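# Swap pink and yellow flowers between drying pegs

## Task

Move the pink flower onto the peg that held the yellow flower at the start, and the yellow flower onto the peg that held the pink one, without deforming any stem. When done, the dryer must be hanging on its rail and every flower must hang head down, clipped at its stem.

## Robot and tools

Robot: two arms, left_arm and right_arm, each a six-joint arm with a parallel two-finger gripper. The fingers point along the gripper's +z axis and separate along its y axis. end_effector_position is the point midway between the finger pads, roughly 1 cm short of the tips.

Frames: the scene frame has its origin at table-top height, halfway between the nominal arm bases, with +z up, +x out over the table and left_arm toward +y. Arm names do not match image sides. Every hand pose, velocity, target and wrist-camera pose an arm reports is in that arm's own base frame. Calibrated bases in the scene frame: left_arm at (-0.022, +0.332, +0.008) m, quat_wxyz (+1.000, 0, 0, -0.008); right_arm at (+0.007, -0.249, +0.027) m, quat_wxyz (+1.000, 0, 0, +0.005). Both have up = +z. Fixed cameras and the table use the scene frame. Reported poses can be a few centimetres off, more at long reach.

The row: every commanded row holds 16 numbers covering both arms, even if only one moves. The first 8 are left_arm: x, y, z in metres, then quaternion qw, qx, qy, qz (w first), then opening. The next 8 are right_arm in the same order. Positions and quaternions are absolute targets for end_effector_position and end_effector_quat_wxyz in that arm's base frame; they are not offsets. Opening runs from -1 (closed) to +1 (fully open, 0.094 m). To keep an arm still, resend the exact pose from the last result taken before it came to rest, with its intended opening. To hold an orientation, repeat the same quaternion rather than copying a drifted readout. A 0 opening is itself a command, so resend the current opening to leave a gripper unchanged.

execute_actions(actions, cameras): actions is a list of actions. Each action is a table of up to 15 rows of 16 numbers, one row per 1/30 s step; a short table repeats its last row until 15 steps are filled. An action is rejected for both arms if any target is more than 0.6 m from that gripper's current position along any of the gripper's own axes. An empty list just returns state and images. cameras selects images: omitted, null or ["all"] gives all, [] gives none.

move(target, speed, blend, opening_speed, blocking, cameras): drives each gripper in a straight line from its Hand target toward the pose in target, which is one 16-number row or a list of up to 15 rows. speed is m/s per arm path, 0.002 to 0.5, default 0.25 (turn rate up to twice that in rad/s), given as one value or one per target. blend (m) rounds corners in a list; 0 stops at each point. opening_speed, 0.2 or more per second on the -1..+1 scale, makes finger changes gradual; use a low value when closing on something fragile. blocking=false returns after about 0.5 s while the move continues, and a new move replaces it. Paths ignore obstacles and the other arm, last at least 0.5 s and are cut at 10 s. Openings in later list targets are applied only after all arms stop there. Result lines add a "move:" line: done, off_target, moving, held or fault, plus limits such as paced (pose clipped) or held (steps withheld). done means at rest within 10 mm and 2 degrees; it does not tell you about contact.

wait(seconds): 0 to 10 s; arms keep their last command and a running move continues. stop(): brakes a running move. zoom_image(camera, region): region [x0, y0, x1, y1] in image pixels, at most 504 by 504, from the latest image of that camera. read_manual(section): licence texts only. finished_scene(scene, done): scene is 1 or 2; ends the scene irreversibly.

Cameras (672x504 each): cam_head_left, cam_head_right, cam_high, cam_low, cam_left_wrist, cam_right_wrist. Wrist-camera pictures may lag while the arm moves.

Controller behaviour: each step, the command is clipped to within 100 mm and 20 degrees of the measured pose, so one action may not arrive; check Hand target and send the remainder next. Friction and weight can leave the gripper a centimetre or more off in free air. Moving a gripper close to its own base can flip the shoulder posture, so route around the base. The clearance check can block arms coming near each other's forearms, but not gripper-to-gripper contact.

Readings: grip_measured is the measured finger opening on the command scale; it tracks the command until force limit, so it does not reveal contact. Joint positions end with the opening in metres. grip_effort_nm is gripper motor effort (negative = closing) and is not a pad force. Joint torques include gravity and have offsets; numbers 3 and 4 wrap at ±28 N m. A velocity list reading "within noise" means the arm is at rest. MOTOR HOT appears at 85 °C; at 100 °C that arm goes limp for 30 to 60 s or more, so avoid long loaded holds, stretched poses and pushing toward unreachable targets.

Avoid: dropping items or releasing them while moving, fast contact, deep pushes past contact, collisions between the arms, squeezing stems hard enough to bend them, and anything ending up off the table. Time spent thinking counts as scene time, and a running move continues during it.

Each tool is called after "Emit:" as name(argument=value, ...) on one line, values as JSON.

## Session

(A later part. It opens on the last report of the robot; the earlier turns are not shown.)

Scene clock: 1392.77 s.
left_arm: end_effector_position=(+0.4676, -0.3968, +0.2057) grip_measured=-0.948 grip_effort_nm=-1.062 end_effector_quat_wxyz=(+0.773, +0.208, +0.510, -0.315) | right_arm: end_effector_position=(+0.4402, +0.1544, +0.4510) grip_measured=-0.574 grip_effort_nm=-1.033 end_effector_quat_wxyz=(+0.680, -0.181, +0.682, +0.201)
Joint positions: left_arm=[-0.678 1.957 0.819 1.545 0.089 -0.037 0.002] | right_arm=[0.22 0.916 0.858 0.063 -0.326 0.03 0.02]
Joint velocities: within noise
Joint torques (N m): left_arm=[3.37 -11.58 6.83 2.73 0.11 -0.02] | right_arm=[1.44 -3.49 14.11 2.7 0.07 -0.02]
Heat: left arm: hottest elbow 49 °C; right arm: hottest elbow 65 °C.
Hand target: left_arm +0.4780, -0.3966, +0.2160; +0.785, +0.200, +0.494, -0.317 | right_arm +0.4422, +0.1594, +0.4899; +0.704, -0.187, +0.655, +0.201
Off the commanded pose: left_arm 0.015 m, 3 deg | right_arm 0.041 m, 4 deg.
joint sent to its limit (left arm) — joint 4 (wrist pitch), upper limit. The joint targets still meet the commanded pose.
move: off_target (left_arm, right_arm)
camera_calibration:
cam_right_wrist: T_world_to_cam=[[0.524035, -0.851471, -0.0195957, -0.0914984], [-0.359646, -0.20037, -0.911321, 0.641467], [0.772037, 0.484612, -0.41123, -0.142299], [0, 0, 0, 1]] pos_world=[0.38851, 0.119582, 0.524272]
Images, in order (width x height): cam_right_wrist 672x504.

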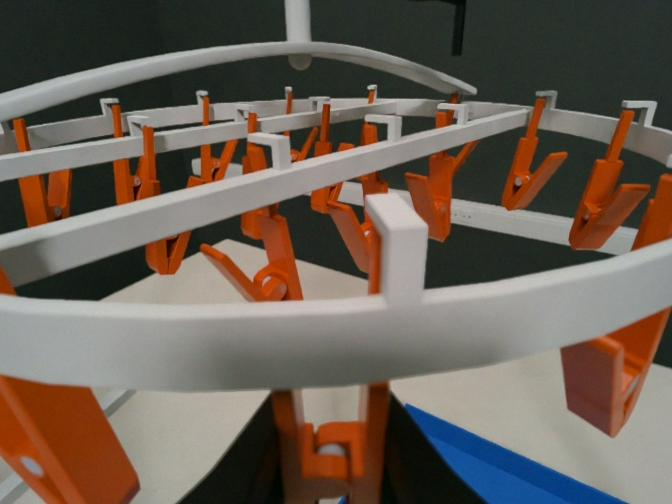

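Emit:
move(target=[0.4785,-0.398,0.240,0.7863,0.1986,0.4916,-0.3178,-0.97,0.445,0.1605,0.491,0.703,-0.1868,0.6549,0.2003,-0.68], speed=0.03, cameras=["cam_right_wrist"])

Scene clock: 1420.43 s.
left_arm: end_effector_position=(+0.4679, -0.3970, +0.2147) grip_measured=-0.948 grip_effort_nm=-1.062 end_effector_quat_wxyz=(+0.773, +0.208, +0.510, -0.315) | right_arm: end_effector_position=(+0.4402, +0.1544, +0.4510) grip_measured=-0.575 grip_effort_nm=-1.038 end_effector_quat_wxyz=(+0.680, -0.181, +0.682, +0.201)
Joint positions: left_arm=[-0.678 1.933 0.819 1.52 0.089 -0.037 0.002] | right_arm=[0.22 0.916 0.858 0.063 -0.326 0.03 0.02]
Joint velocities: within noise
Joint torques (N m): left_arm=[3.31 -14.15 6.99 1.47 0.05 -0.02] | right_arm=[1.44 -3.37 14.04 2.67 0.07 -0.03]
Heat: left arm: hottest elbow 50 °C; right arm: hottest elbow 74 °C.
Hand target: left_arm +0.4775, -0.3972, +0.2400; +0.786, +0.199, +0.491, -0.318 | right_arm +0.4422, +0.1594, +0.4899; +0.704, -0.187, +0.655, +0.201
Off the commanded pose: left_arm 0.027 m, 3 deg | right_arm 0.041 m, 4 deg.
move: off_target (left_arm, right_arm)
camera_calibration:
cam_right_wrist: T_world_to_cam=[[0.524035, -0.851471, -0.0195957, -0.0914984], [-0.359646, -0.20037, -0.911321, 0.641467], [0.772037, 0.484612, -0.41123, -0.142299], [0, 0, 0, 1]] pos_world=[0.38851, 0.119582, 0.524272]
Images, in order (width x height): cam_right_wrist 672x504.

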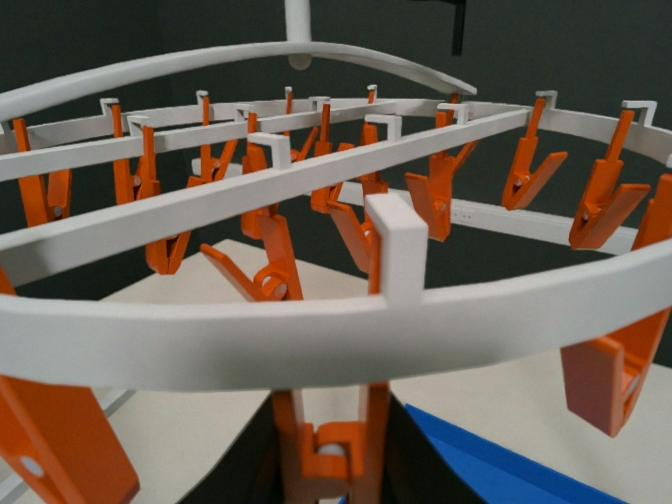

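Emit:
move(target=[0.479,-0.4,0.262,0.7863,0.1986,0.4916,-0.3178,-0.97,0.441,0.1555,0.456,0.703,-0.1868,0.6549,0.2003,-0.68], speed=0.03, cameras=["cam_right_wrist"])

Scene clock: 1424.53 s.
left_arm: end_effector_position=(+0.4686, -0.3976, +0.2325) grip_measured=-0.948 grip_effort_nm=-1.067 end_effector_quat_wxyz=(+0.771, +0.209, +0.513, -0.314) | right_arm: end_effector_position=(+0.4385, +0.1553, +0.4613) grip_measured=-0.575 grip_effort_nm=-1.033 end_effector_quat_wxyz=(+0.703, -0.185, +0.656, +0.202)
Joint positions: left_arm=[-0.678 1.879 0.819 1.459 0.089 -0.037 0.002] | right_arm=[0.22 0.916 0.841 0.149 -0.334 0.03 0.02]
Joint velocities: within noise
Joint torques (N m): left_arm=[3.14 -14.1 7.79 1.42 -0.04 -0.01] | right_arm=[0.62 -3.55 8.65 2.73 -0.08 -0.01]
Heat: left arm: hottest elbow 50 °C; right arm: hottest elbow 74 °C.
Hand target: left_arm +0.4776, -0.3989, +0.2621; +0.786, +0.199, +0.491, -0.318 | right_arm +0.4409, +0.1555, +0.4562; +0.704, -0.187, +0.656, +0.200
Off the commanded pose: left_arm 0.031 m, 3 deg | right_arm 0.006 m, 0 deg.
move: off_target (left_arm)
camera_calibration:
cam_right_wrist: T_world_to_cam=[[0.531056, -0.847328, 0.00382522, -0.104166], [-0.29478, -0.18898, -0.936692, 0.631928], [0.794408, 0.496308, -0.350134, -0.176965], [0, 0, 0, 1]] pos_world=[0.382181, 0.118988, 0.530359]
Images, in order (width x height): cam_right_wrist 672x504.

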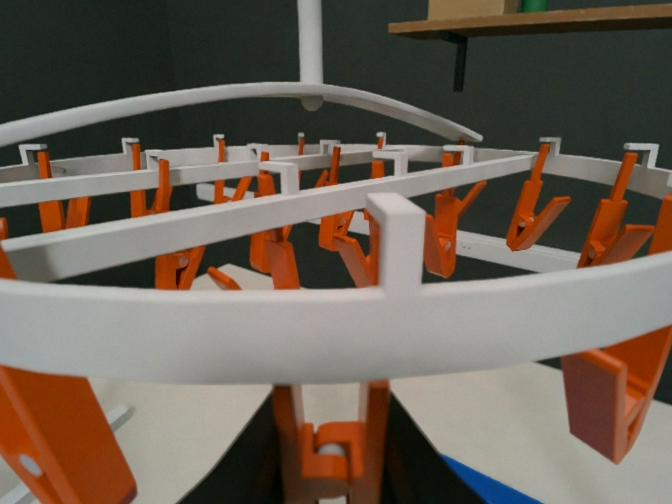

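Emit:
move(target=[0.479,-0.4,0.262,0.7863,0.1986,0.4916,-0.3178,-0.97,0.441,0.1555,0.447,0.703,-0.1868,0.6549,0.2003,-0.68], speed=0.03, cameras=["cam_right_wrist"])

Scene clock: 1428.30 s.
left_arm: end_effector_position=(+0.4687, -0.3977, +0.2323) grip_measured=-0.948 grip_effort_nm=-1.062 end_effector_quat_wxyz=(+0.771, +0.209, +0.513, -0.314) | right_arm: end_effector_position=(+0.4380, +0.1552, +0.4552) grip_measured=-0.575 grip_effort_nm=-1.033 end_effector_quat_wxyz=(+0.705, -0.185, +0.654, +0.202)
Joint positions: left_arm=[-0.678 1.879 0.819 1.458 0.089 -0.037 0.002] | right_arm=[0.22 0.916 0.822 0.176 -0.334 0.03 0.02]
Joint velocities: within noise
Joint torques (N m): left_arm=[3.02 -14.1 7.79 1.5 -0.04 -0.01] | right_arm=[0.38 -3.37 8.39 2.67 -0.08 -0.02]
Heat: left arm: hottest elbow 50 °C; right arm: hottest elbow 73 °C.
Hand target: left_arm +0.4777, -0.3989, +0.2620; +0.786, +0.199, +0.491, -0.318 | right_arm +0.4408, +0.1555, +0.4471; +0.704, -0.187, +0.656, +0.201
Off the commanded pose: left_arm 0.032 m, 3 deg | right_arm 0.009 m, 0 deg.
move: off_target (left_arm)
camera_calibration:
cam_right_wrist: T_world_to_cam=[[0.531349, -0.847133, 0.00588874, -0.105008], [-0.289117, -0.187869, -0.938678, 0.624279], [0.796291, 0.497063, -0.344744, -0.182061], [0, 0, 0, 1]] pos_world=[0.381259, 0.118823, 0.523851]
Images, in order (width x height): cam_right_wrist 672x504.

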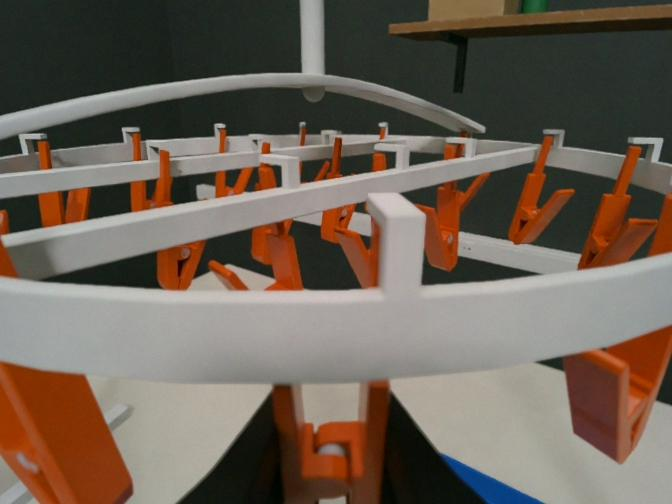

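Emit:
move(target=[0.471,-0.389,0.245,0.7863,0.1986,0.4916,-0.3178,-0.97,0.441,0.1555,0.447,0.703,-0.1868,0.6549,0.2003,-0.68], speed=0.03, cameras=[])

Scene clock: 1440.07 s.
left_arm: end_effector_position=(+0.4681, -0.3954, +0.2366) grip_measured=-0.948 grip_effort_nm=-1.067 end_effector_quat_wxyz=(+0.776, +0.207, +0.505, -0.315) | right_arm: end_effector_position=(+0.4377, +0.1551, +0.4576) grip_measured=-0.575 grip_effort_nm=-1.028 end_effector_quat_wxyz=(+0.709, -0.185, +0.650, +0.202)
Joint positions: left_arm=[-0.675 1.879 0.819 1.478 0.092 -0.037 0.002] | right_arm=[0.22 0.916 0.821 0.187 -0.334 0.03 0.02]
Joint velocities: within noise
Joint torques (N m): left_arm=[3.49 -12.16 5.22 3.26 0.11 -0.05] | right_arm=[0.5 -3.19 8.43 2.18 -0.07 -0.02]
Heat: left arm: hottest elbow 51 °C; right arm: hottest elbow 68 °C.
Hand target: left_arm +0.4709, -0.3889, +0.2449; +0.786, +0.199, +0.492, -0.317 | right_arm +0.4408, +0.1555, +0.4471; +0.704, -0.187, +0.656, +0.201
Off the commanded pose: left_arm 0.011 m, 2 deg | right_arm 0.011 m, 1 deg.
move: off_target (left_arm, right_arm)
No camera images: "cameras" was empty.

Emit:
move(target=[0.471,-0.389,0.258,0.7863,0.1986,0.4916,-0.3178,-0.97,0.441,0.1555,0.447,0.703,-0.1868,0.6549,0.2003,-0.68], speed=0.03, cameras=["cam_head_left","cam_high","cam_low"])

Scene clock: 1445.87 s.
left_arm: end_effector_position=(+0.4681, -0.3954, +0.2366) grip_measured=-0.948 grip_effort_nm=-1.062 end_effector_quat_wxyz=(+0.776, +0.207, +0.505, -0.315) | right_arm: end_effector_position=(+0.4377, +0.1551, +0.4577) grip_measured=-0.575 grip_effort_nm=-1.033 end_effector_quat_wxyz=(+0.709, -0.185, +0.650, +0.202)
Joint positions: left_arm=[-0.675 1.88 0.819 1.479 0.092 -0.037 0.002] | right_arm=[0.22 0.916 0.821 0.187 -0.334 0.03 0.02]
Joint velocities: within noise
Joint torques (N m): left_arm=[3.43 -14.62 5.29 1.83 0.11 -0.05] | right_arm=[0.56 -3.25 8.47 2.18 -0.08 -0.03]
Heat: left arm: hottest elbow 50 °C; right arm: hottest elbow 67 °C.
Hand target: left_arm +0.4707, -0.3890, +0.2577; +0.786, +0.199, +0.491, -0.318 | right_arm +0.4408, +0.1555, +0.4471; +0.704, -0.187, +0.656, +0.201
Off the commanded pose: left_arm 0.023 m, 2 deg | right_arm 0.011 m, 1 deg.
move: off_target (left_arm, right_arm)
Images, in order (width x height): cam_head_left 672x504, cam_high 672x504, cam_low 672x504.

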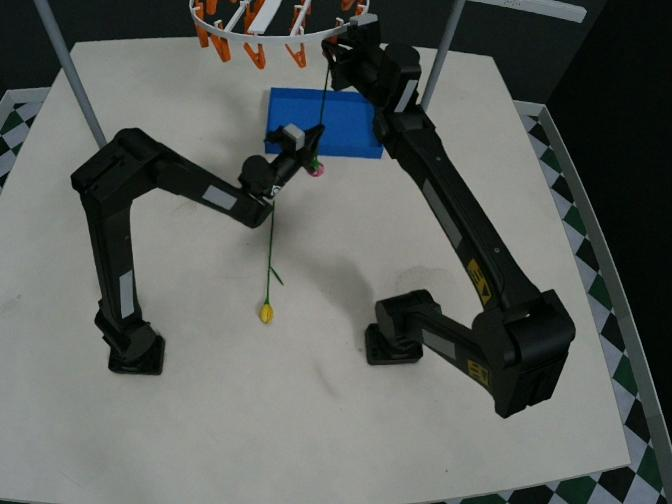

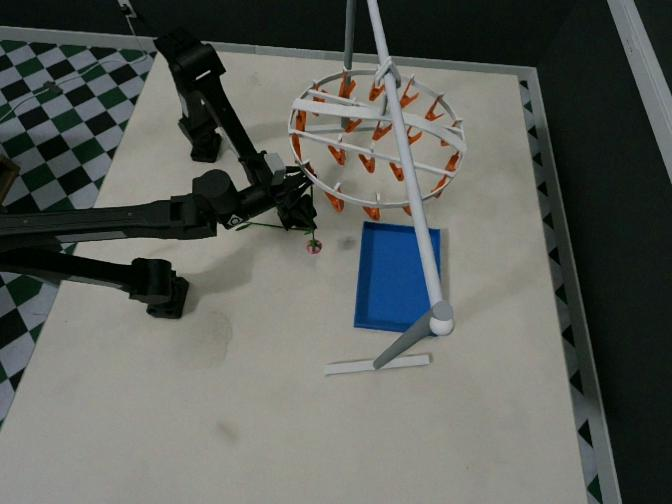

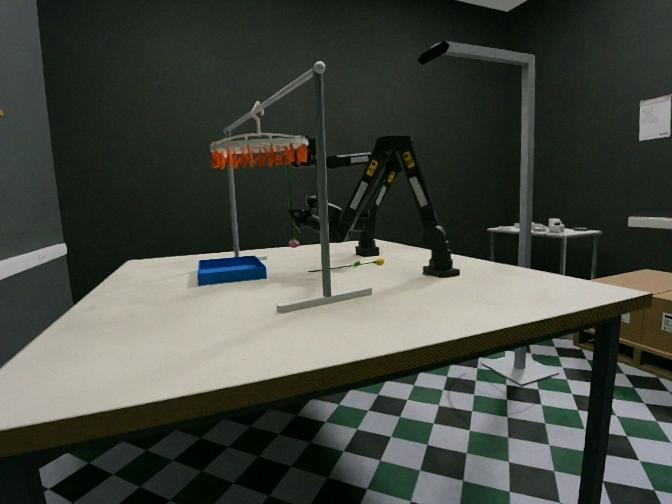

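Emit:
zoom_image(camera="cam_low", region=[260, 125, 340, 185])

Emit:
zoom_image(camera="cam_head_left", region=[285, 10, 365, 80])

Emit:
zoom_image(camera="cam_high", region=[285, 150, 345, 210])

Scaled by 6.300 from the camera's 672x504 image, which has a finer 960x720 frame.

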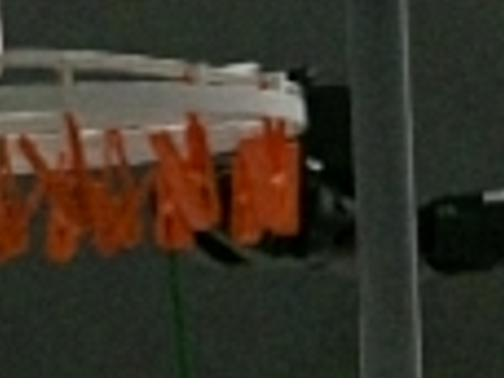

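Scaled by 6.300 from the camera's 672x504 image, which has a finer 960x720 frame.

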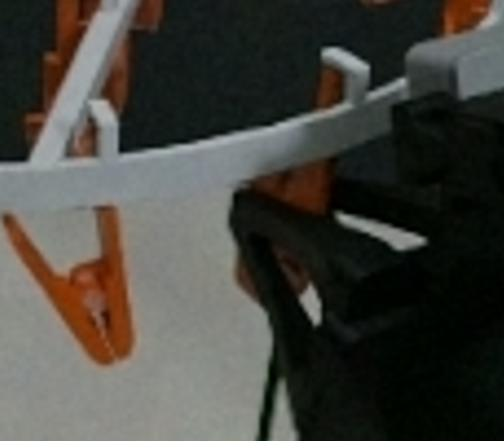

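Scaled by 8.400 from the camera's 672x504 image, which has a finer 960x720 frame.

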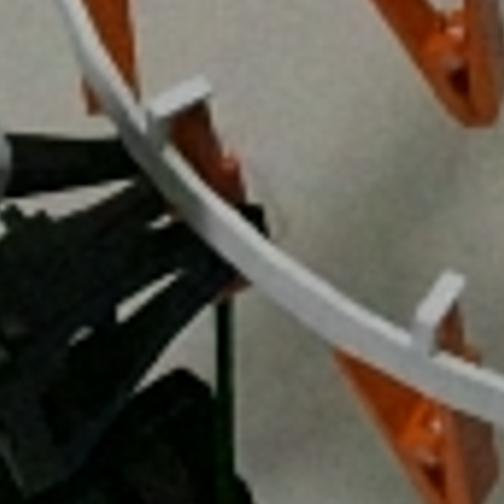

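Emit:
execute_actions(actions=[], cameras=["cam_head_right","cam_left_wrist"])

Emit:
zoom_image(camera="cam_head_right", region=[275, 5, 355, 85])

Scene clock: 1451.27 s.
left_arm: end_effector_position=(+0.4681, -0.3954, +0.2366) grip_measured=-0.948 grip_effort_nm=-1.067 end_effector_quat_wxyz=(+0.776, +0.207, +0.505, -0.315) | right_arm: end_effector_position=(+0.4377, +0.1551, +0.4577) grip_measured=-0.575 grip_effort_nm=-1.043 end_effector_quat_wxyz=(+0.709, -0.185, +0.650, +0.202)
Joint positions: left_arm=[-0.675 1.88 0.819 1.479 0.092 -0.037 0.002] | right_arm=[0.22 0.916 0.821 0.187 -0.334 0.03 0.02]
Joint velocities: within noise
Joint torques (N m): left_arm=[3.43 -14.68 5.3 1.83 0.1 -0.05] | right_arm=[0.32 -3.25 8.44 2.21 -0.09 -0.02]
Heat: left arm: hottest elbow 50 °C; right arm: hottest elbow 65 °C.
Hand target: left_arm +0.4707, -0.3890, +0.2577; +0.786, +0.199, +0.491, -0.318 | right_arm +0.4408, +0.1555, +0.4471; +0.704, -0.187, +0.656, +0.201
Tool commands: left_gripper/opening=-0.97 right_gripper/opening=-0.68
Off the commanded pose: left_arm 0.023 m, 2 deg | right_arm 0.011 m, 1 deg.
camera_calibration:
cam_left_wrist: T_world_to_cam=[[-0.691547, -0.7222, -0.0137721, 0.0412724], [-0.00378039, 0.0226845, -0.999736, 0.285943], [0.722322, -0.691312, -0.0184176, -0.516629], [0, 0, 0, 1]] pos_world=[0.402795, -0.333831, 0.276921]
Images, in order (width x height): cam_head_right 672x504, cam_left_wrist 672x504.

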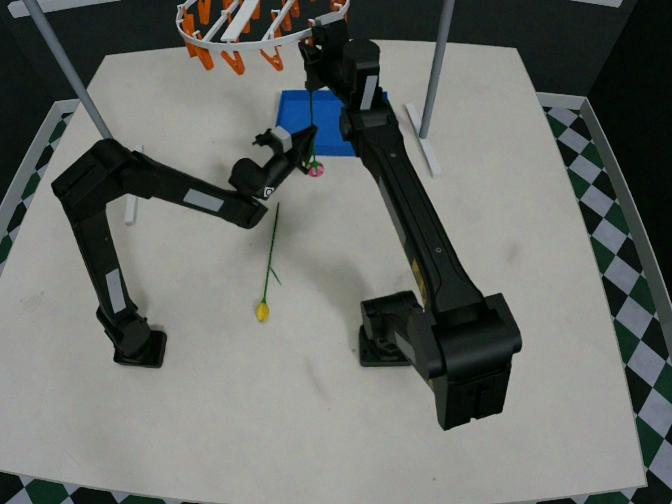

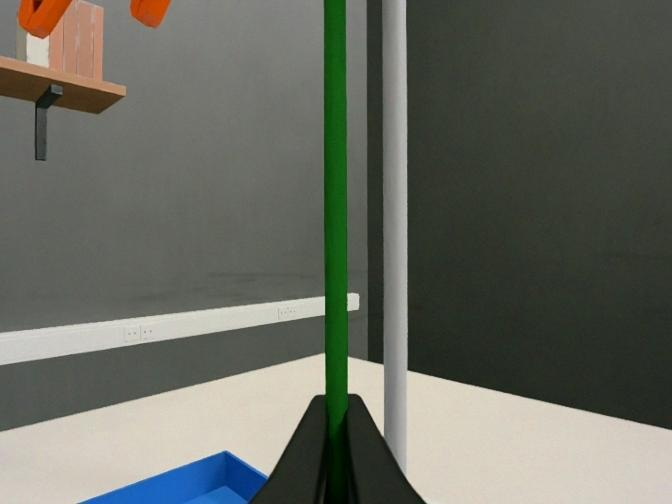

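Scaled by 6.300 from the camera's 672x504 image, which has a finer 960x720 frame.

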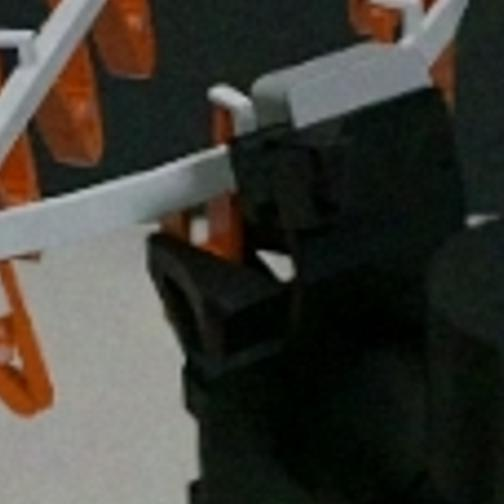

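Emit:
move(target=[0.471,-0.389,0.266,0.7863,0.1986,0.4916,-0.3178,-0.97,0.441,0.1555,0.447,0.703,-0.1868,0.6549,0.2003,-0.68], speed=0.03, cameras=["cam_left_wrist"])

Scene clock: 1454.33 s.
left_arm: end_effector_position=(+0.4690, -0.3962, +0.2375) grip_measured=-0.948 grip_effort_nm=-1.062 end_effector_quat_wxyz=(+0.773, +0.209, +0.510, -0.314) | right_arm: end_effector_position=(+0.4377, +0.1551, +0.4582) grip_measured=-0.575 grip_effort_nm=-1.033 end_effector_quat_wxyz=(+0.710, -0.185, +0.649, +0.202)
Joint positions: left_arm=[-0.675 1.869 0.819 1.454 0.092 -0.037 0.002] | right_arm=[0.22 0.916 0.821 0.189 -0.334 0.03 0.02]
Joint velocities: within noise
Joint torques (N m): left_arm=[3.37 -15.44 5.45 1.95 0.1 -0.05] | right_arm=[0.44 -3.43 8.46 2.1 -0.08 -0.03]
Heat: left arm: hottest elbow 50 °C; right arm: hottest elbow 64 °C.
Hand target: left_arm +0.4706, -0.3889, +0.2655; +0.786, +0.199, +0.491, -0.318 | right_arm +0.4408, +0.1555, +0.4471; +0.704, -0.187, +0.655, +0.201
Off the commanded pose: left_arm 0.029 m, 3 deg | right_arm 0.012 m, 1 deg.
move: off_target (left_arm, right_arm)
camera_calibration:
cam_left_wrist: T_world_to_cam=[[-0.691684, -0.72209, -0.0125872, 0.0412191], [-0.0142003, 0.0310239, -0.999418, 0.294991], [0.72206, -0.691103, -0.0317127, -0.514457], [0, 0, 0, 1]] pos_world=[0.404169, -0.334931, 0.279024]
Images, in order (width x height): cam_left_wrist 672x504.

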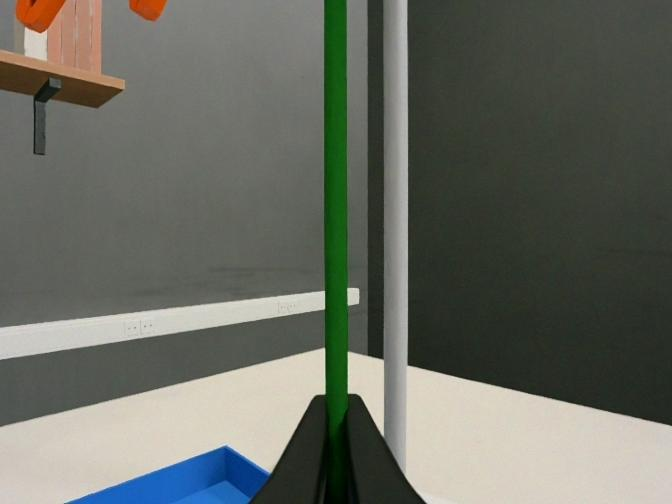

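Emit:
move(target=[[0.471,-0.389,0.208,0.7863,0.1986,0.4916,-0.3178,-0.97,0.441,0.1555,0.447,0.703,-0.1868,0.6549,0.2003,-0.68],[0.471,-0.389,0.208,0.7863,0.1986,0.4916,-0.3178,-0.97,0.441,0.1555,0.447,0.703,-0.1868,0.6549,0.2003,-0.1],[0.471,-0.389,0.208,0.7863,0.1986,0.4916,-0.3178,-0.97,0.441,0.1555,0.447,0.703,-0.1868,0.6549,0.2003,0.2]], speed=0.05, opening_speed=0.4, cameras=["cam_right_wrist"])

Scene clock: 1498.97 s.
left_arm: end_effector_position=(+0.4672, -0.3945, +0.2111) grip_measured=-0.948 grip_effort_nm=-1.067 end_effector_quat_wxyz=(+0.775, +0.208, +0.506, -0.315) | right_arm: end_effector_position=(+0.4378, +0.1552, +0.4580) grip_measured=+0.198 grip_effort_nm=0.076 end_effector_quat_wxyz=(+0.710, -0.185, +0.649, +0.202)
Joint positions: left_arm=[-0.675 1.946 0.816 1.545 0.092 -0.037 0.002] | right_arm=[0.22 0.917 0.821 0.189 -0.334 0.03 0.056]
Joint velocities: within noise
Joint torques (N m): left_arm=[3.43 -11.58 4.51 2.71 0.11 -0.02] | right_arm=[0.5 -3.6 8.46 2.11 -0.07 -0.03]
Heat: left arm: hottest elbow 48 °C; right arm: hottest elbow 58 °C.
Hand target: left_arm +0.4711, -0.3891, +0.2084; +0.779, +0.203, +0.504, -0.314 | right_arm +0.4408, +0.1555, +0.4470; +0.704, -0.187, +0.656, +0.201
Off the commanded pose: left_arm 0.007 m, 2 deg | right_arm 0.012 m, 1 deg.
joint sent to its limit (left arm) — joint 4 (wrist pitch), upper limit. The joint targets still meet the commanded pose.
move: off_target (right_arm); target 2's new opening was sent with right_arm's hand 0.012 m and 1 deg from that target; target 3's new opening was sent with right_arm's hand 0.012 m and 1 deg from that target
camera_calibration:
cam_right_wrist: T_world_to_cam=[[0.531569, -0.846953, 0.0102495, -0.107026], [-0.277132, -0.185344, -0.942786, 0.623126], [0.800395, 0.498315, -0.333241, -0.188202], [0, 0, 0, 1]] pos_world=[0.380216, 0.118631, 0.525855]
Images, in order (width x height): cam_right_wrist 672x504.

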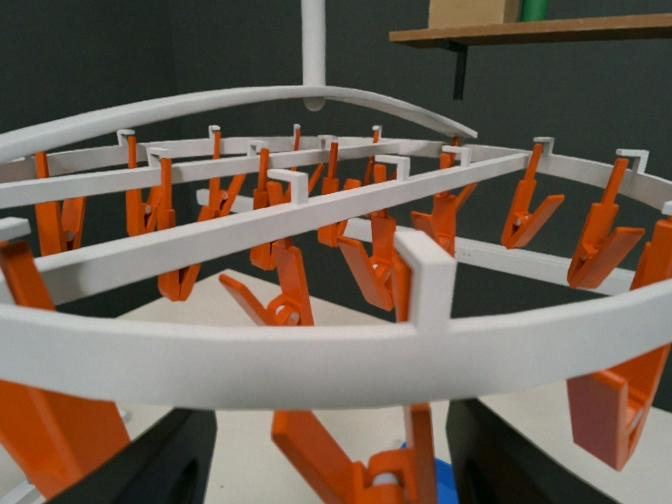

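Emit:
move(target=[0.471,-0.389,0.208,0.7863,0.1986,0.4916,-0.3178,-0.97,0.434,0.152,0.456,0.5919,-0.2172,0.7575,0.1697,0.2], speed=0.07, cameras=["cam_right_wrist"])

Scene clock: 1505.27 s.
left_arm: end_effector_position=(+0.4672, -0.3945, +0.2111) grip_measured=-0.948 grip_effort_nm=-1.062 end_effector_quat_wxyz=(+0.775, +0.208, +0.506, -0.315) | right_arm: end_effector_position=(+0.4269, +0.1527, +0.4231) grip_measured=+0.199 grip_effort_nm=0.066 end_effector_quat_wxyz=(+0.573, -0.212, +0.772, +0.177)
Joint positions: left_arm=[-0.675 1.946 0.816 1.545 0.092 -0.037 0.002] | right_arm=[0.22 0.91 0.969 -0.361 -0.334 -0.07 0.056]
Joint velocities: within noise
Joint torques (N m): left_arm=[3.43 -11.52 4.51 2.73 0.11 -0.01] | right_arm=[0.32 -3.25 14.02 1.62 0.01 -0.13]
Heat: left arm: hottest elbow 47 °C; right arm: hottest elbow 58 °C.
Hand target: left_arm +0.4711, -0.3892, +0.2084; +0.779, +0.203, +0.504, -0.314 | right_arm +0.4323, +0.1515, +0.4554; +0.592, -0.217, +0.757, +0.170
Off the commanded pose: left_arm 0.007 m, 2 deg | right_arm 0.034 m, 3 deg.
joint sent to its limit (left arm) — joint 4 (wrist pitch), upper limit. The joint targets still meet the commanded pose.
move: off_target (right_arm)
camera_calibration:
cam_right_wrist: T_world_to_cam=[[0.537314, -0.843038, -0.0241011, -0.0915222], [-0.561775, -0.336443, -0.755787, 0.65221], [0.629049, 0.419634, -0.654374, 0.031147], [0, 0, 0, 1]] pos_world=[0.395979, 0.129205, 0.511108]
Images, in order (width x height): cam_right_wrist 672x504.

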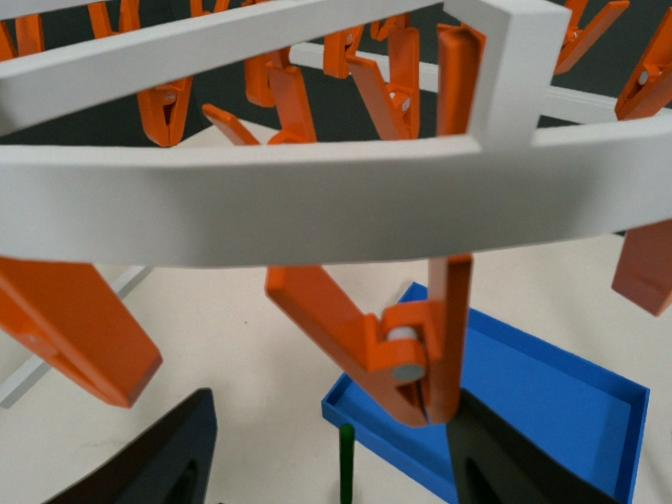

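Emit:
move(target=[0.471,-0.389,0.208,0.7863,0.1986,0.4916,-0.3178,-0.97,0.434,0.1485,0.478,0.5919,-0.2172,0.7575,0.1697,0.2], speed=0.05, cameras=["cam_right_wrist"])

Scene clock: 1514.37 s.
left_arm: end_effector_position=(+0.4672, -0.3945, +0.2111) grip_measured=-0.948 grip_effort_nm=-1.067 end_effector_quat_wxyz=(+0.775, +0.208, +0.506, -0.315) | right_arm: end_effector_position=(+0.4279, +0.1517, +0.4456) grip_measured=+0.199 grip_effort_nm=0.076 end_effector_quat_wxyz=(+0.572, -0.213, +0.772, +0.177)
Joint positions: left_arm=[-0.675 1.946 0.816 1.545 0.092 -0.037 0.002] | right_arm=[0.215 0.918 1.032 -0.418 -0.34 -0.073 0.056]
Joint velocities: within noise
Joint torques (N m): left_arm=[3.43 -11.52 4.49 2.71 0.11 -0.01] | right_arm=[-0.44 -3.55 13.85 1.68 -0.17 -0.12]
Heat: left arm: hottest elbow 46 °C; right arm: hottest elbow 61 °C.
Hand target: left_arm +0.4711, -0.3892, +0.2084; +0.779, +0.203, +0.504, -0.314 | right_arm +0.4323, +0.1482, +0.4772; +0.592, -0.217, +0.757, +0.170
Off the commanded pose: left_arm 0.007 m, 2 deg | right_arm 0.033 m, 3 deg.
joint sent to its limit (left arm) — joint 4 (wrist pitch), upper limit. The joint targets still meet the commanded pose.
move: off_target (right_arm)
camera_calibration:
cam_right_wrist: T_world_to_cam=[[0.539266, -0.841831, -0.0226514, -0.0940058], [-0.560666, -0.338825, -0.755547, 0.669181], [0.628368, 0.42014, -0.654703, 0.0460141], [0, 0, 0, 1]] pos_world=[0.396967, 0.128266, 0.533594]
Images, in order (width x height): cam_right_wrist 672x504.

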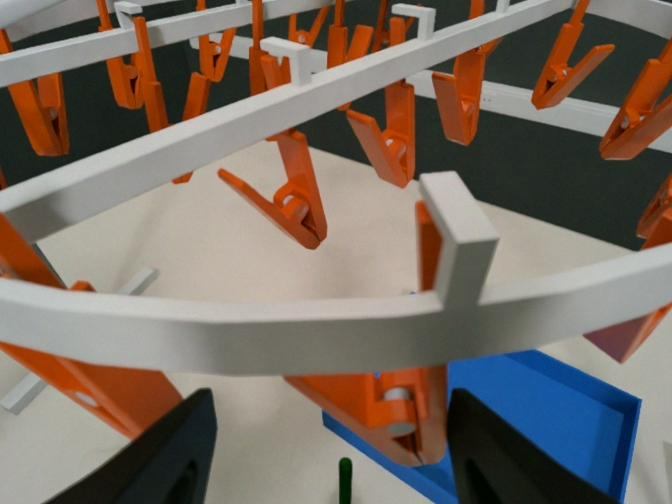

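Emit:
move(target=[0.471,-0.389,0.208,0.7863,0.1986,0.4916,-0.3178,-0.97,0.4395,0.1445,0.482,0.5919,-0.2172,0.7575,0.1697,0.2], speed=0.05, cameras=["cam_right_wrist"])

Scene clock: 1519.23 s.
left_arm: end_effector_position=(+0.4672, -0.3945, +0.2111) grip_measured=-0.948 grip_effort_nm=-1.072 end_effector_quat_wxyz=(+0.775, +0.208, +0.506, -0.315) | right_arm: end_effector_position=(+0.4328, +0.1476, +0.4495) grip_measured=+0.199 grip_effort_nm=0.071 end_effector_quat_wxyz=(+0.573, -0.213, +0.772, +0.178)
Joint positions: left_arm=[-0.675 1.946 0.816 1.545 0.092 -0.037 0.002] | right_arm=[0.198 0.93 1.049 -0.424 -0.356 -0.078 0.056]
Joint velocities: within noise
Joint torques (N m): left_arm=[3.37 -11.52 4.51 2.71 0.12 -0.02] | right_arm=[-0.21 -3.72 14.06 1.61 -0.18 -0.12]
Heat: left arm: hottest elbow 46 °C; right arm: hottest elbow 63 °C.
Hand target: left_arm +0.4711, -0.3892, +0.2084; +0.779, +0.203, +0.504, -0.314 | right_arm +0.4378, +0.1442, +0.4814; +0.592, -0.217, +0.757, +0.169
Off the commanded pose: left_arm 0.007 m, 2 deg | right_arm 0.033 m, 3 deg.
joint sent to its limit (left arm) — joint 4 (wrist pitch), upper limit. The joint targets still meet the commanded pose.
move: off_target (right_arm)
camera_calibration:
cam_right_wrist: T_world_to_cam=[[0.538694, -0.842176, -0.0234093, -0.0994284], [-0.560826, -0.337718, -0.755924, 0.673568], [0.628715, 0.42034, -0.654241, 0.0467863], [0, 0, 0, 1]] pos_world=[0.401901, 0.124074, 0.537448]
Images, in order (width x height): cam_right_wrist 672x504.

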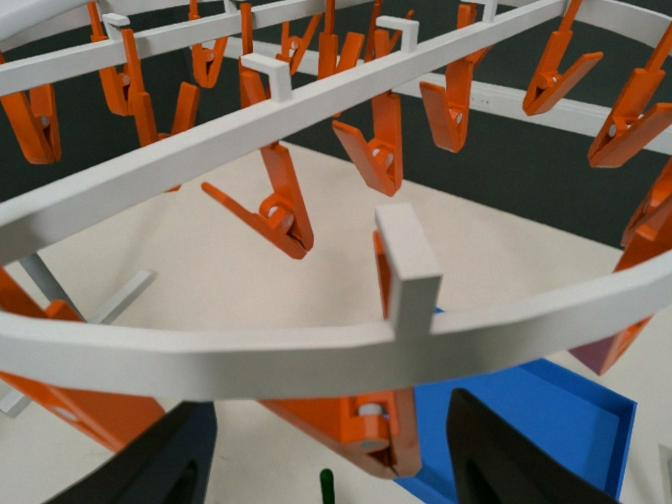

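Emit:
move(target=[0.471,-0.389,0.208,0.7863,0.1986,0.4916,-0.3178,-0.97,0.4375,0.149,0.482,0.5919,-0.2172,0.7575,0.1697,0.2], speed=0.05, cameras=[])

Emit:
move(target=[0.471,-0.389,0.208,0.7863,0.1986,0.4916,-0.3178,-0.97,0.4375,0.149,0.482,0.5919,-0.2172,0.7575,0.1697,-0.68], speed=0.05, opening_speed=0.3, cameras=["cam_right_wrist"])

Scene clock: 1522.67 s.
left_arm: end_effector_position=(+0.4672, -0.3945, +0.2111) grip_measured=-0.948 grip_effort_nm=-1.062 end_effector_quat_wxyz=(+0.775, +0.208, +0.506, -0.315) | right_arm: end_effector_position=(+0.4337, +0.1461, +0.4492) grip_measured=+0.199 grip_effort_nm=0.076 end_effector_quat_wxyz=(+0.573, -0.210, +0.773, +0.174)
Joint positions: left_arm=[-0.675 1.946 0.816 1.545 0.092 -0.037 0.002] | right_arm=[0.198 0.93 1.049 -0.424 -0.347 -0.078 0.056]
Joint velocities: within noise
Joint torques (N m): left_arm=[3.37 -11.52 4.51 2.73 0.11 -0.01] | right_arm=[1.03 -4.07 13.87 1.69 0.03 -0.07]
Heat: left arm: hottest elbow 46 °C; right arm: hottest elbow 65 °C.
Hand target: left_arm +0.4711, -0.3892, +0.2084; +0.779, +0.203, +0.504, -0.314 | right_arm +0.4358, +0.1484, +0.4815; +0.592, -0.217, +0.757, +0.170
Off the commanded pose: left_arm 0.007 m, 2 deg | right_arm 0.033 m, 3 deg.
joint sent to its limit (left arm) — joint 4 (wrist pitch), upper limit. The joint targets still meet the commanded pose.
move: off_target (right_arm)
No camera images: "cameras" was empty.

Scene clock: 1525.80 s.
left_arm: end_effector_position=(+0.4672, -0.3945, +0.2111) grip_measured=-0.948 grip_effort_nm=-1.062 end_effector_quat_wxyz=(+0.775, +0.208, +0.506, -0.315) | right_arm: end_effector_position=(+0.4337, +0.1460, +0.4492) grip_measured=-0.582 grip_effort_nm=-0.999 end_effector_quat_wxyz=(+0.573, -0.210, +0.773, +0.173)
Joint positions: left_arm=[-0.675 1.946 0.816 1.545 0.092 -0.037 0.002] | right_arm=[0.198 0.93 1.049 -0.424 -0.346 -0.078 0.02]
Joint velocities: within noise
Joint torques (N m): left_arm=[3.37 -11.58 4.51 2.73 0.12 -0.01] | right_arm=[0.85 -4.01 13.89 1.7 -0.01 -0.08]
Heat: left arm: hottest elbow 46 °C; right arm: hottest elbow 66 °C.
Hand target: left_arm +0.4711, -0.3892, +0.2084; +0.779, +0.203, +0.504, -0.314 | right_arm +0.4358, +0.1484, +0.4815; +0.592, -0.217, +0.757, +0.170
Off the commanded pose: left_arm 0.007 m, 2 deg | right_arm 0.033 m, 3 deg.
joint sent to its limit (left arm) — joint 4 (wrist pitch), upper limit. The joint targets still meet the commanded pose.
move: off_target (right_arm)
camera_calibration:
cam_right_wrist: T_world_to_cam=[[0.530574, -0.847402, -0.0200348, -0.0985195], [-0.563609, -0.335035, -0.755048, 0.673742], [0.633116, 0.411901, -0.655364, 0.0465661], [0, 0, 0, 1]] pos_world=[0.402517, 0.123061, 0.537251]
Images, in order (width x height): cam_right_wrist 672x504.

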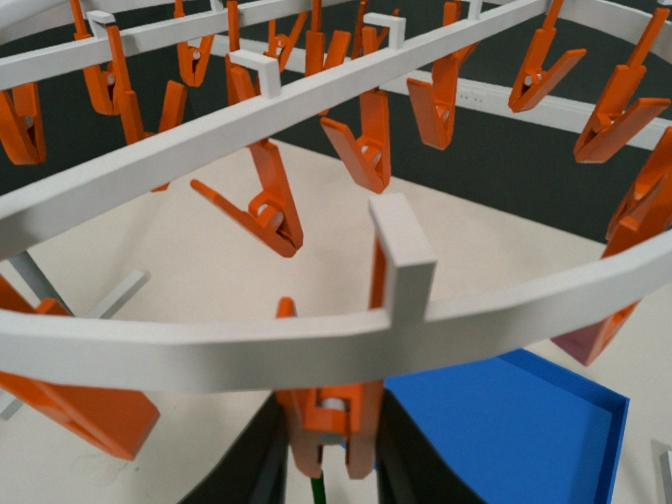

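Emit:
zoom_image(camera="cam_right_wrist", region=[250, 360, 420, 504])

Scaled by 2.965 from the camera's 672x504 image, which has a finer 960x720 frame.

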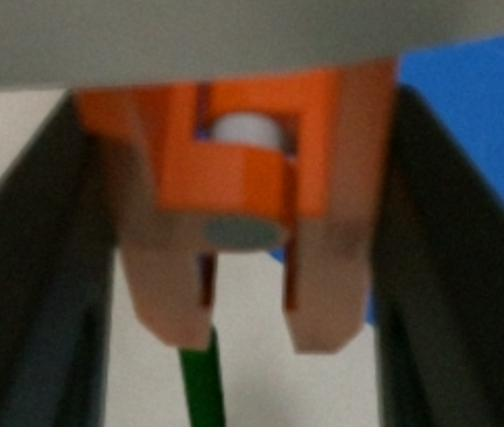

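Emit:
move(target=[0.4745,-0.397,0.24,0.7863,0.1986,0.4916,-0.3178,-0.97,0.4375,0.149,0.470,0.5919,-0.2172,0.7575,0.1697,-0.68], speed=0.04, cameras=["cam_right_wrist"])

Emit:
zoom_image(camera="cam_right_wrist", region=[250, 360, 420, 504])

Scene clock: 1544.90 s.
left_arm: end_effector_position=(+0.4679, -0.3944, +0.2172) grip_measured=-0.948 grip_effort_nm=-1.062 end_effector_quat_wxyz=(+0.775, +0.207, +0.507, -0.314) | right_arm: end_effector_position=(+0.4339, +0.1460, +0.4497) grip_measured=-0.585 grip_effort_nm=-1.033 end_effector_quat_wxyz=(+0.574, -0.210, +0.772, +0.173)
Joint positions: left_arm=[-0.675 1.928 0.816 1.526 0.089 -0.037 0.002] | right_arm=[0.198 0.93 1.049 -0.422 -0.346 -0.078 0.02]
Joint velocities: within noise
Joint torques (N m): left_arm=[2.78 -14.15 6.53 1.4 -0.1 0] | right_arm=[0.91 -4.25 11.55 2.77 0 -0.08]
Heat: left arm: hottest elbow 45 °C; right arm: hottest elbow 72 °C.
Hand target: left_arm +0.4738, -0.3964, +0.2402; +0.786, +0.199, +0.491, -0.318 | right_arm +0.4367, +0.1487, +0.4700; +0.592, -0.217, +0.757, +0.170
Off the commanded pose: left_arm 0.024 m, 2 deg | right_arm 0.021 m, 3 deg.
move: off_target (left_arm, right_arm)
camera_calibration:
cam_right_wrist: T_world_to_cam=[[0.530618, -0.847393, -0.0192254, -0.0989508], [-0.561913, -0.334695, -0.756461, 0.674081], [0.634585, 0.412195, -0.653756, 0.0453862], [0, 0, 0, 1]] pos_world=[0.402478, 0.123053, 0.537685]
Images, in order (width x height): cam_right_wrist 672x504.

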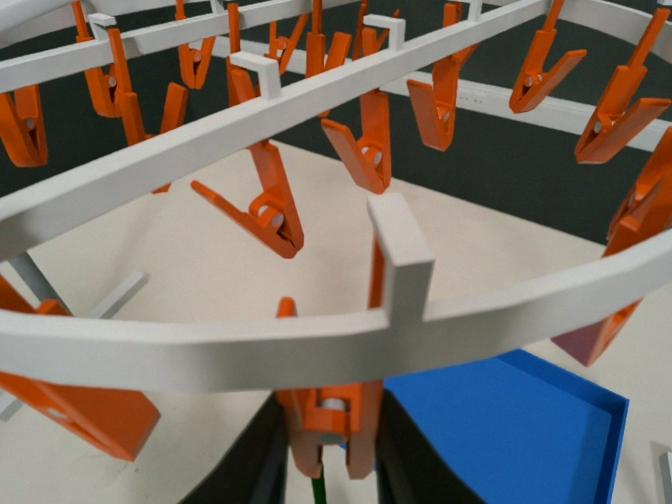

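Scaled by 2.965 from the camera's 672x504 image, which has a finer 960x720 frame.

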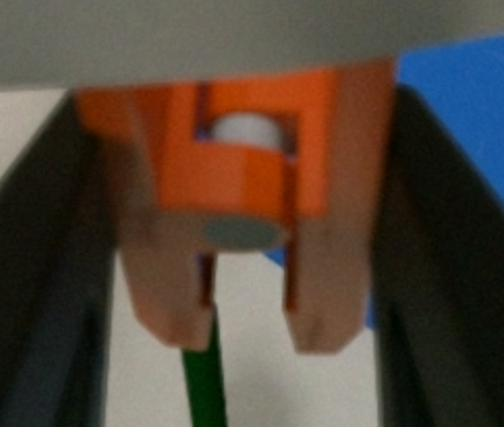

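Emit:
move(target=[0.4775,-0.4025,0.24,0.7863,0.1986,0.4916,-0.3178,-0.97,0.4375,0.149,0.458,0.5785,-0.2201,0.7677,0.1659,-0.68], speed=0.04, cameras=["cam_right_wrist"])

Emit:
zoom_image(camera="cam_right_wrist", region=[250, 360, 420, 504])

Scene clock: 1552.47 s.
left_arm: end_effector_position=(+0.4706, -0.3956, +0.2184) grip_measured=-0.948 grip_effort_nm=-1.067 end_effector_quat_wxyz=(+0.776, +0.205, +0.508, -0.313) | right_arm: end_effector_position=(+0.4345, +0.1453, +0.4496) grip_measured=-0.585 grip_effort_nm=-1.033 end_effector_quat_wxyz=(+0.575, -0.211, +0.772, +0.170)
Joint positions: left_arm=[-0.675 1.928 0.824 1.517 0.085 -0.037 0.002] | right_arm=[0.198 0.93 1.049 -0.422 -0.341 -0.084 0.019]
Joint velocities: within noise
Joint torques (N m): left_arm=[2.37 -13.68 7.19 1.42 -0.09 0.02] | right_arm=[1.14 -3.72 11.15 1.77 0 -0.11]
Heat: left arm: hottest elbow 45 °C; right arm: hottest elbow 72 °C.
Hand target: left_arm +0.4766, -0.4017, +0.2401; +0.786, +0.199, +0.491, -0.318 | right_arm +0.4373, +0.1488, +0.4580; +0.579, -0.220, +0.768, +0.166
Off the commanded pose: left_arm 0.024 m, 2 deg | right_arm 0.010 m, 1 deg.
move: off_target (left_arm)
camera_calibration:
cam_right_wrist: T_world_to_cam=[[0.528016, -0.849145, -0.0123504, -0.10156], [-0.56055, -0.337563, -0.756198, 0.673749], [0.637952, 0.406208, -0.654226, 0.0448241], [0, 0, 0, 1]] pos_world=[0.402699, 0.122986, 0.537558]
Images, in order (width x height): cam_right_wrist 672x504.

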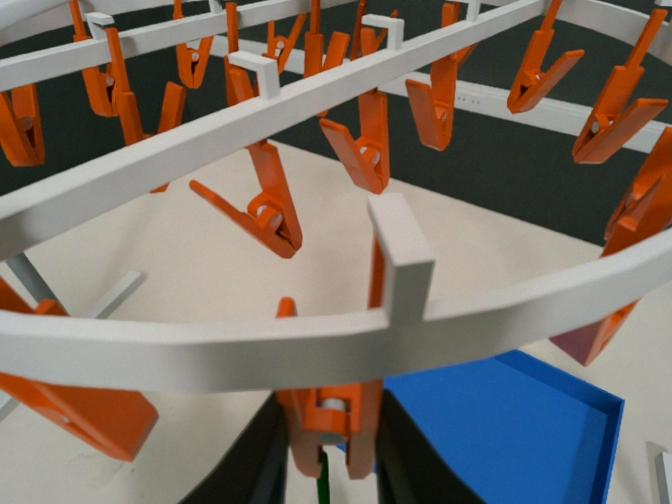

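Scaled by 2.965 from the camera's 672x504 image, which has a finer 960x720 frame.

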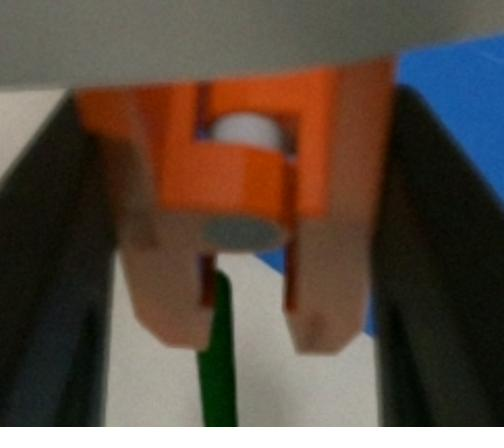

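Emit:
move(target=[0.4795,-0.407,0.245,0.7863,0.1986,0.4916,-0.3178,-0.97,0.4375,0.149,0.458,0.5785,-0.2201,0.7677,0.1659,-0.68], speed=0.04, cameras=["cam_right_wrist"])

Emit:
zoom_image(camera="cam_right_wrist", region=[250, 360, 420, 504])

Scene clock: 1564.17 s.
left_arm: end_effector_position=(+0.4749, -0.3980, +0.2187) grip_measured=-0.948 grip_effort_nm=-1.062 end_effector_quat_wxyz=(+0.774, +0.204, +0.512, -0.311) | right_arm: end_effector_position=(+0.4346, +0.1453, +0.4494) grip_measured=-0.585 grip_effort_nm=-1.023 end_effector_quat_wxyz=(+0.575, -0.211, +0.772, +0.170)
Joint positions: left_arm=[-0.675 1.928 0.836 1.497 0.081 -0.037 0.002] | right_arm=[0.198 0.931 1.049 -0.422 -0.341 -0.085 0.019]
Joint velocities: within noise
Joint torques (N m): left_arm=[2.02 -14.21 7.34 1.46 -0.09 0.04] | right_arm=[1.2 -3.72 11.19 1.68 0 -0.11]
Heat: left arm: hottest elbow 47 °C; right arm: hottest elbow 72 °C.
Hand target: left_arm +0.4784, -0.4061, +0.2451; +0.786, +0.199, +0.491, -0.318 | right_arm +0.4373, +0.1489, +0.4580; +0.579, -0.220, +0.768, +0.166
Off the commanded pose: left_arm 0.028 m, 3 deg | right_arm 0.010 m, 1 deg.
move: off_target (left_arm)
camera_calibration:
cam_right_wrist: T_world_to_cam=[[0.528198, -0.84904, -0.0117521, -0.101968], [-0.560469, -0.338211, -0.755969, 0.673655], [0.637873, 0.405888, -0.654502, 0.0448356], [0, 0, 0, 1]] pos_world=[0.402822, 0.123064, 0.537408]
Images, in order (width x height): cam_right_wrist 672x504.

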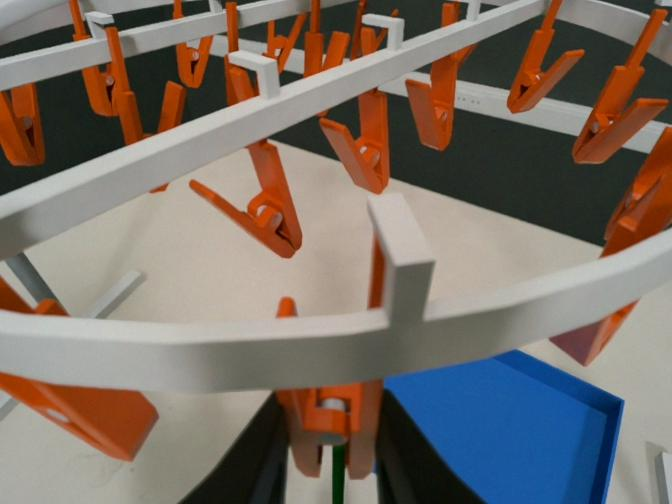

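Scaled by 2.965 from the camera's 672x504 image, which has a finer 960x720 frame.

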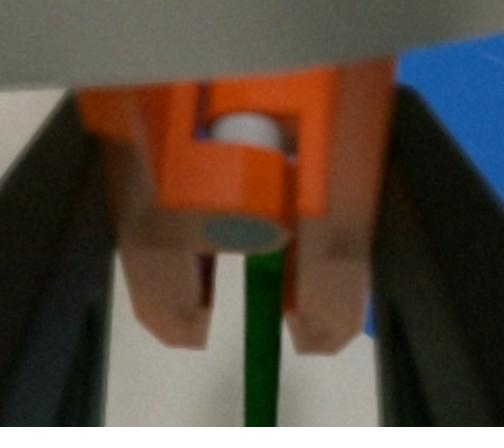

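Emit:
move(target=[0.475,-0.408,0.243,0.7863,0.1986,0.4916,-0.3178,-0.97,0.4375,0.149,0.458,0.5785,-0.2201,0.7677,0.1659,-0.68], speed=0.04, cameras=["cam_right_wrist"])

Emit:
zoom_image(camera="cam_right_wrist", region=[250, 360, 420, 504])

Scene clock: 1570.63 s.
left_arm: end_effector_position=(+0.4744, -0.3989, +0.2188) grip_measured=-0.948 grip_effort_nm=-1.062 end_effector_quat_wxyz=(+0.774, +0.203, +0.513, -0.311) | right_arm: end_effector_position=(+0.4346, +0.1453, +0.4494) grip_measured=-0.585 grip_effort_nm=-1.038 end_effector_quat_wxyz=(+0.575, -0.212, +0.772, +0.169)
Joint positions: left_arm=[-0.678 1.928 0.836 1.497 0.074 -0.037 0.002] | right_arm=[0.198 0.931 1.049 -0.422 -0.341 -0.085 0.019]
Joint velocities: within noise
Joint torques (N m): left_arm=[1.67 -14.15 6.78 1.81 -0.08 0.08] | right_arm=[1.26 -3.78 11.14 1.7 0 -0.13]
Heat: left arm: hottest elbow 47 °C; right arm: hottest elbow 72 °C.
Hand target: left_arm +0.4741, -0.4074, +0.2429; +0.786, +0.199, +0.492, -0.318 | right_arm +0.4373, +0.1489, +0.4580; +0.579, -0.220, +0.768, +0.166
Off the commanded pose: left_arm 0.026 m, 3 deg | right_arm 0.010 m, 1 deg.
move: off_target (left_arm)
camera_calibration:
cam_right_wrist: T_world_to_cam=[[0.528292, -0.848987, -0.0113861, -0.102181], [-0.560287, -0.338506, -0.755971, 0.67362], [0.637955, 0.405753, -0.654506, 0.0448209], [0, 0, 0, 1]] pos_world=[0.402808, 0.123088, 0.537409]
Images, in order (width x height): cam_right_wrist 672x504.

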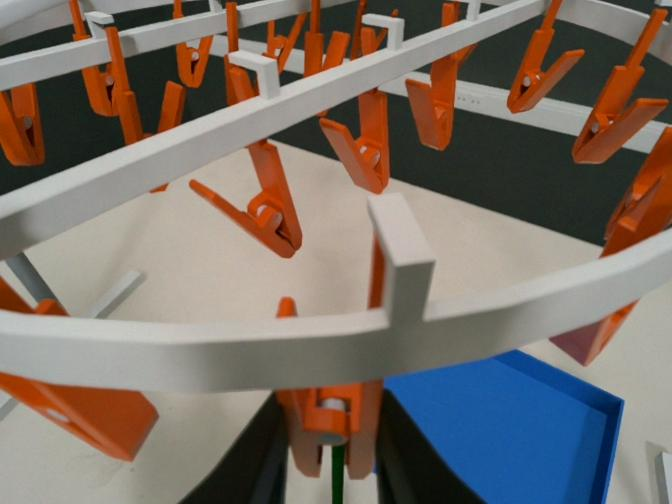

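Scaled by 2.965 from the camera's 672x504 image, which has a finer 960x720 frame.

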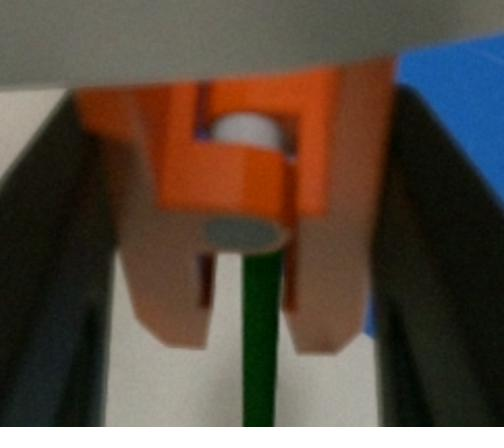

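Emit:
move(target=[0.467,-0.408,0.240,0.7863,0.1986,0.4916,-0.3178,-0.97,0.4375,0.149,0.458,0.5785,-0.2201,0.7677,0.1659,-0.68], speed=0.04, cameras=["cam_right_wrist"])

Emit:
zoom_image(camera="cam_right_wrist", region=[250, 360, 420, 504])

Scene clock: 1574.60 s.
left_arm: end_effector_position=(+0.4713, -0.4027, +0.2189) grip_measured=-0.948 grip_effort_nm=-1.062 end_effector_quat_wxyz=(+0.774, +0.201, +0.513, -0.313) | right_arm: end_effector_position=(+0.4346, +0.1453, +0.4494) grip_measured=-0.585 grip_effort_nm=-1.033 end_effector_quat_wxyz=(+0.575, -0.212, +0.772, +0.169)
Joint positions: left_arm=[-0.689 1.928 0.836 1.497 0.064 -0.037 0.002] | right_arm=[0.198 0.931 1.049 -0.422 -0.341 -0.085 0.019]
Joint velocities: within noise
Joint torques (N m): left_arm=[1.55 -14.21 5.6 2.48 -0.09 0.13] | right_arm=[1.03 -3.66 11.12 1.73 0.01 -0.12]
Heat: left arm: hottest elbow 48 °C; right arm: hottest elbow 72 °C.
Hand target: left_arm +0.4668, -0.4076, +0.2398; +0.786, +0.198, +0.492, -0.318 | right_arm +0.4373, +0.1489, +0.4580; +0.579, -0.220, +0.768, +0.166
Off the commanded pose: left_arm 0.022 m, 3 deg | right_arm 0.010 m, 1 deg.
move: off_target (left_arm)
camera_calibration:
cam_right_wrist: T_world_to_cam=[[0.528292, -0.848987, -0.0113861, -0.102181], [-0.560287, -0.338506, -0.755971, 0.67362], [0.637955, 0.405753, -0.654506, 0.0448209], [0, 0, 0, 1]] pos_world=[0.402808, 0.123088, 0.537409]
Images, in order (width x height): cam_right_wrist 672x504.

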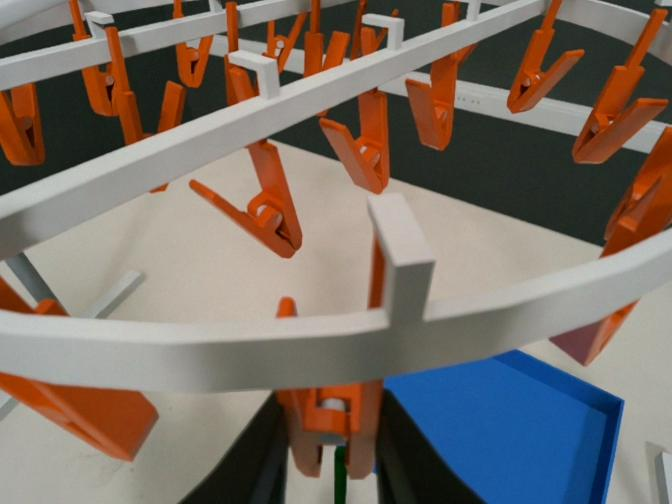

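Scaled by 2.965 from the camera's 672x504 image, which has a finer 960x720 frame.

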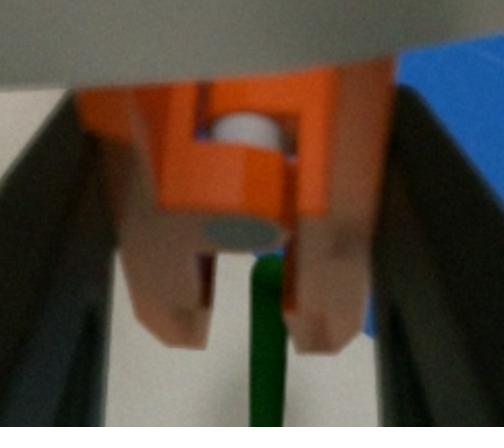

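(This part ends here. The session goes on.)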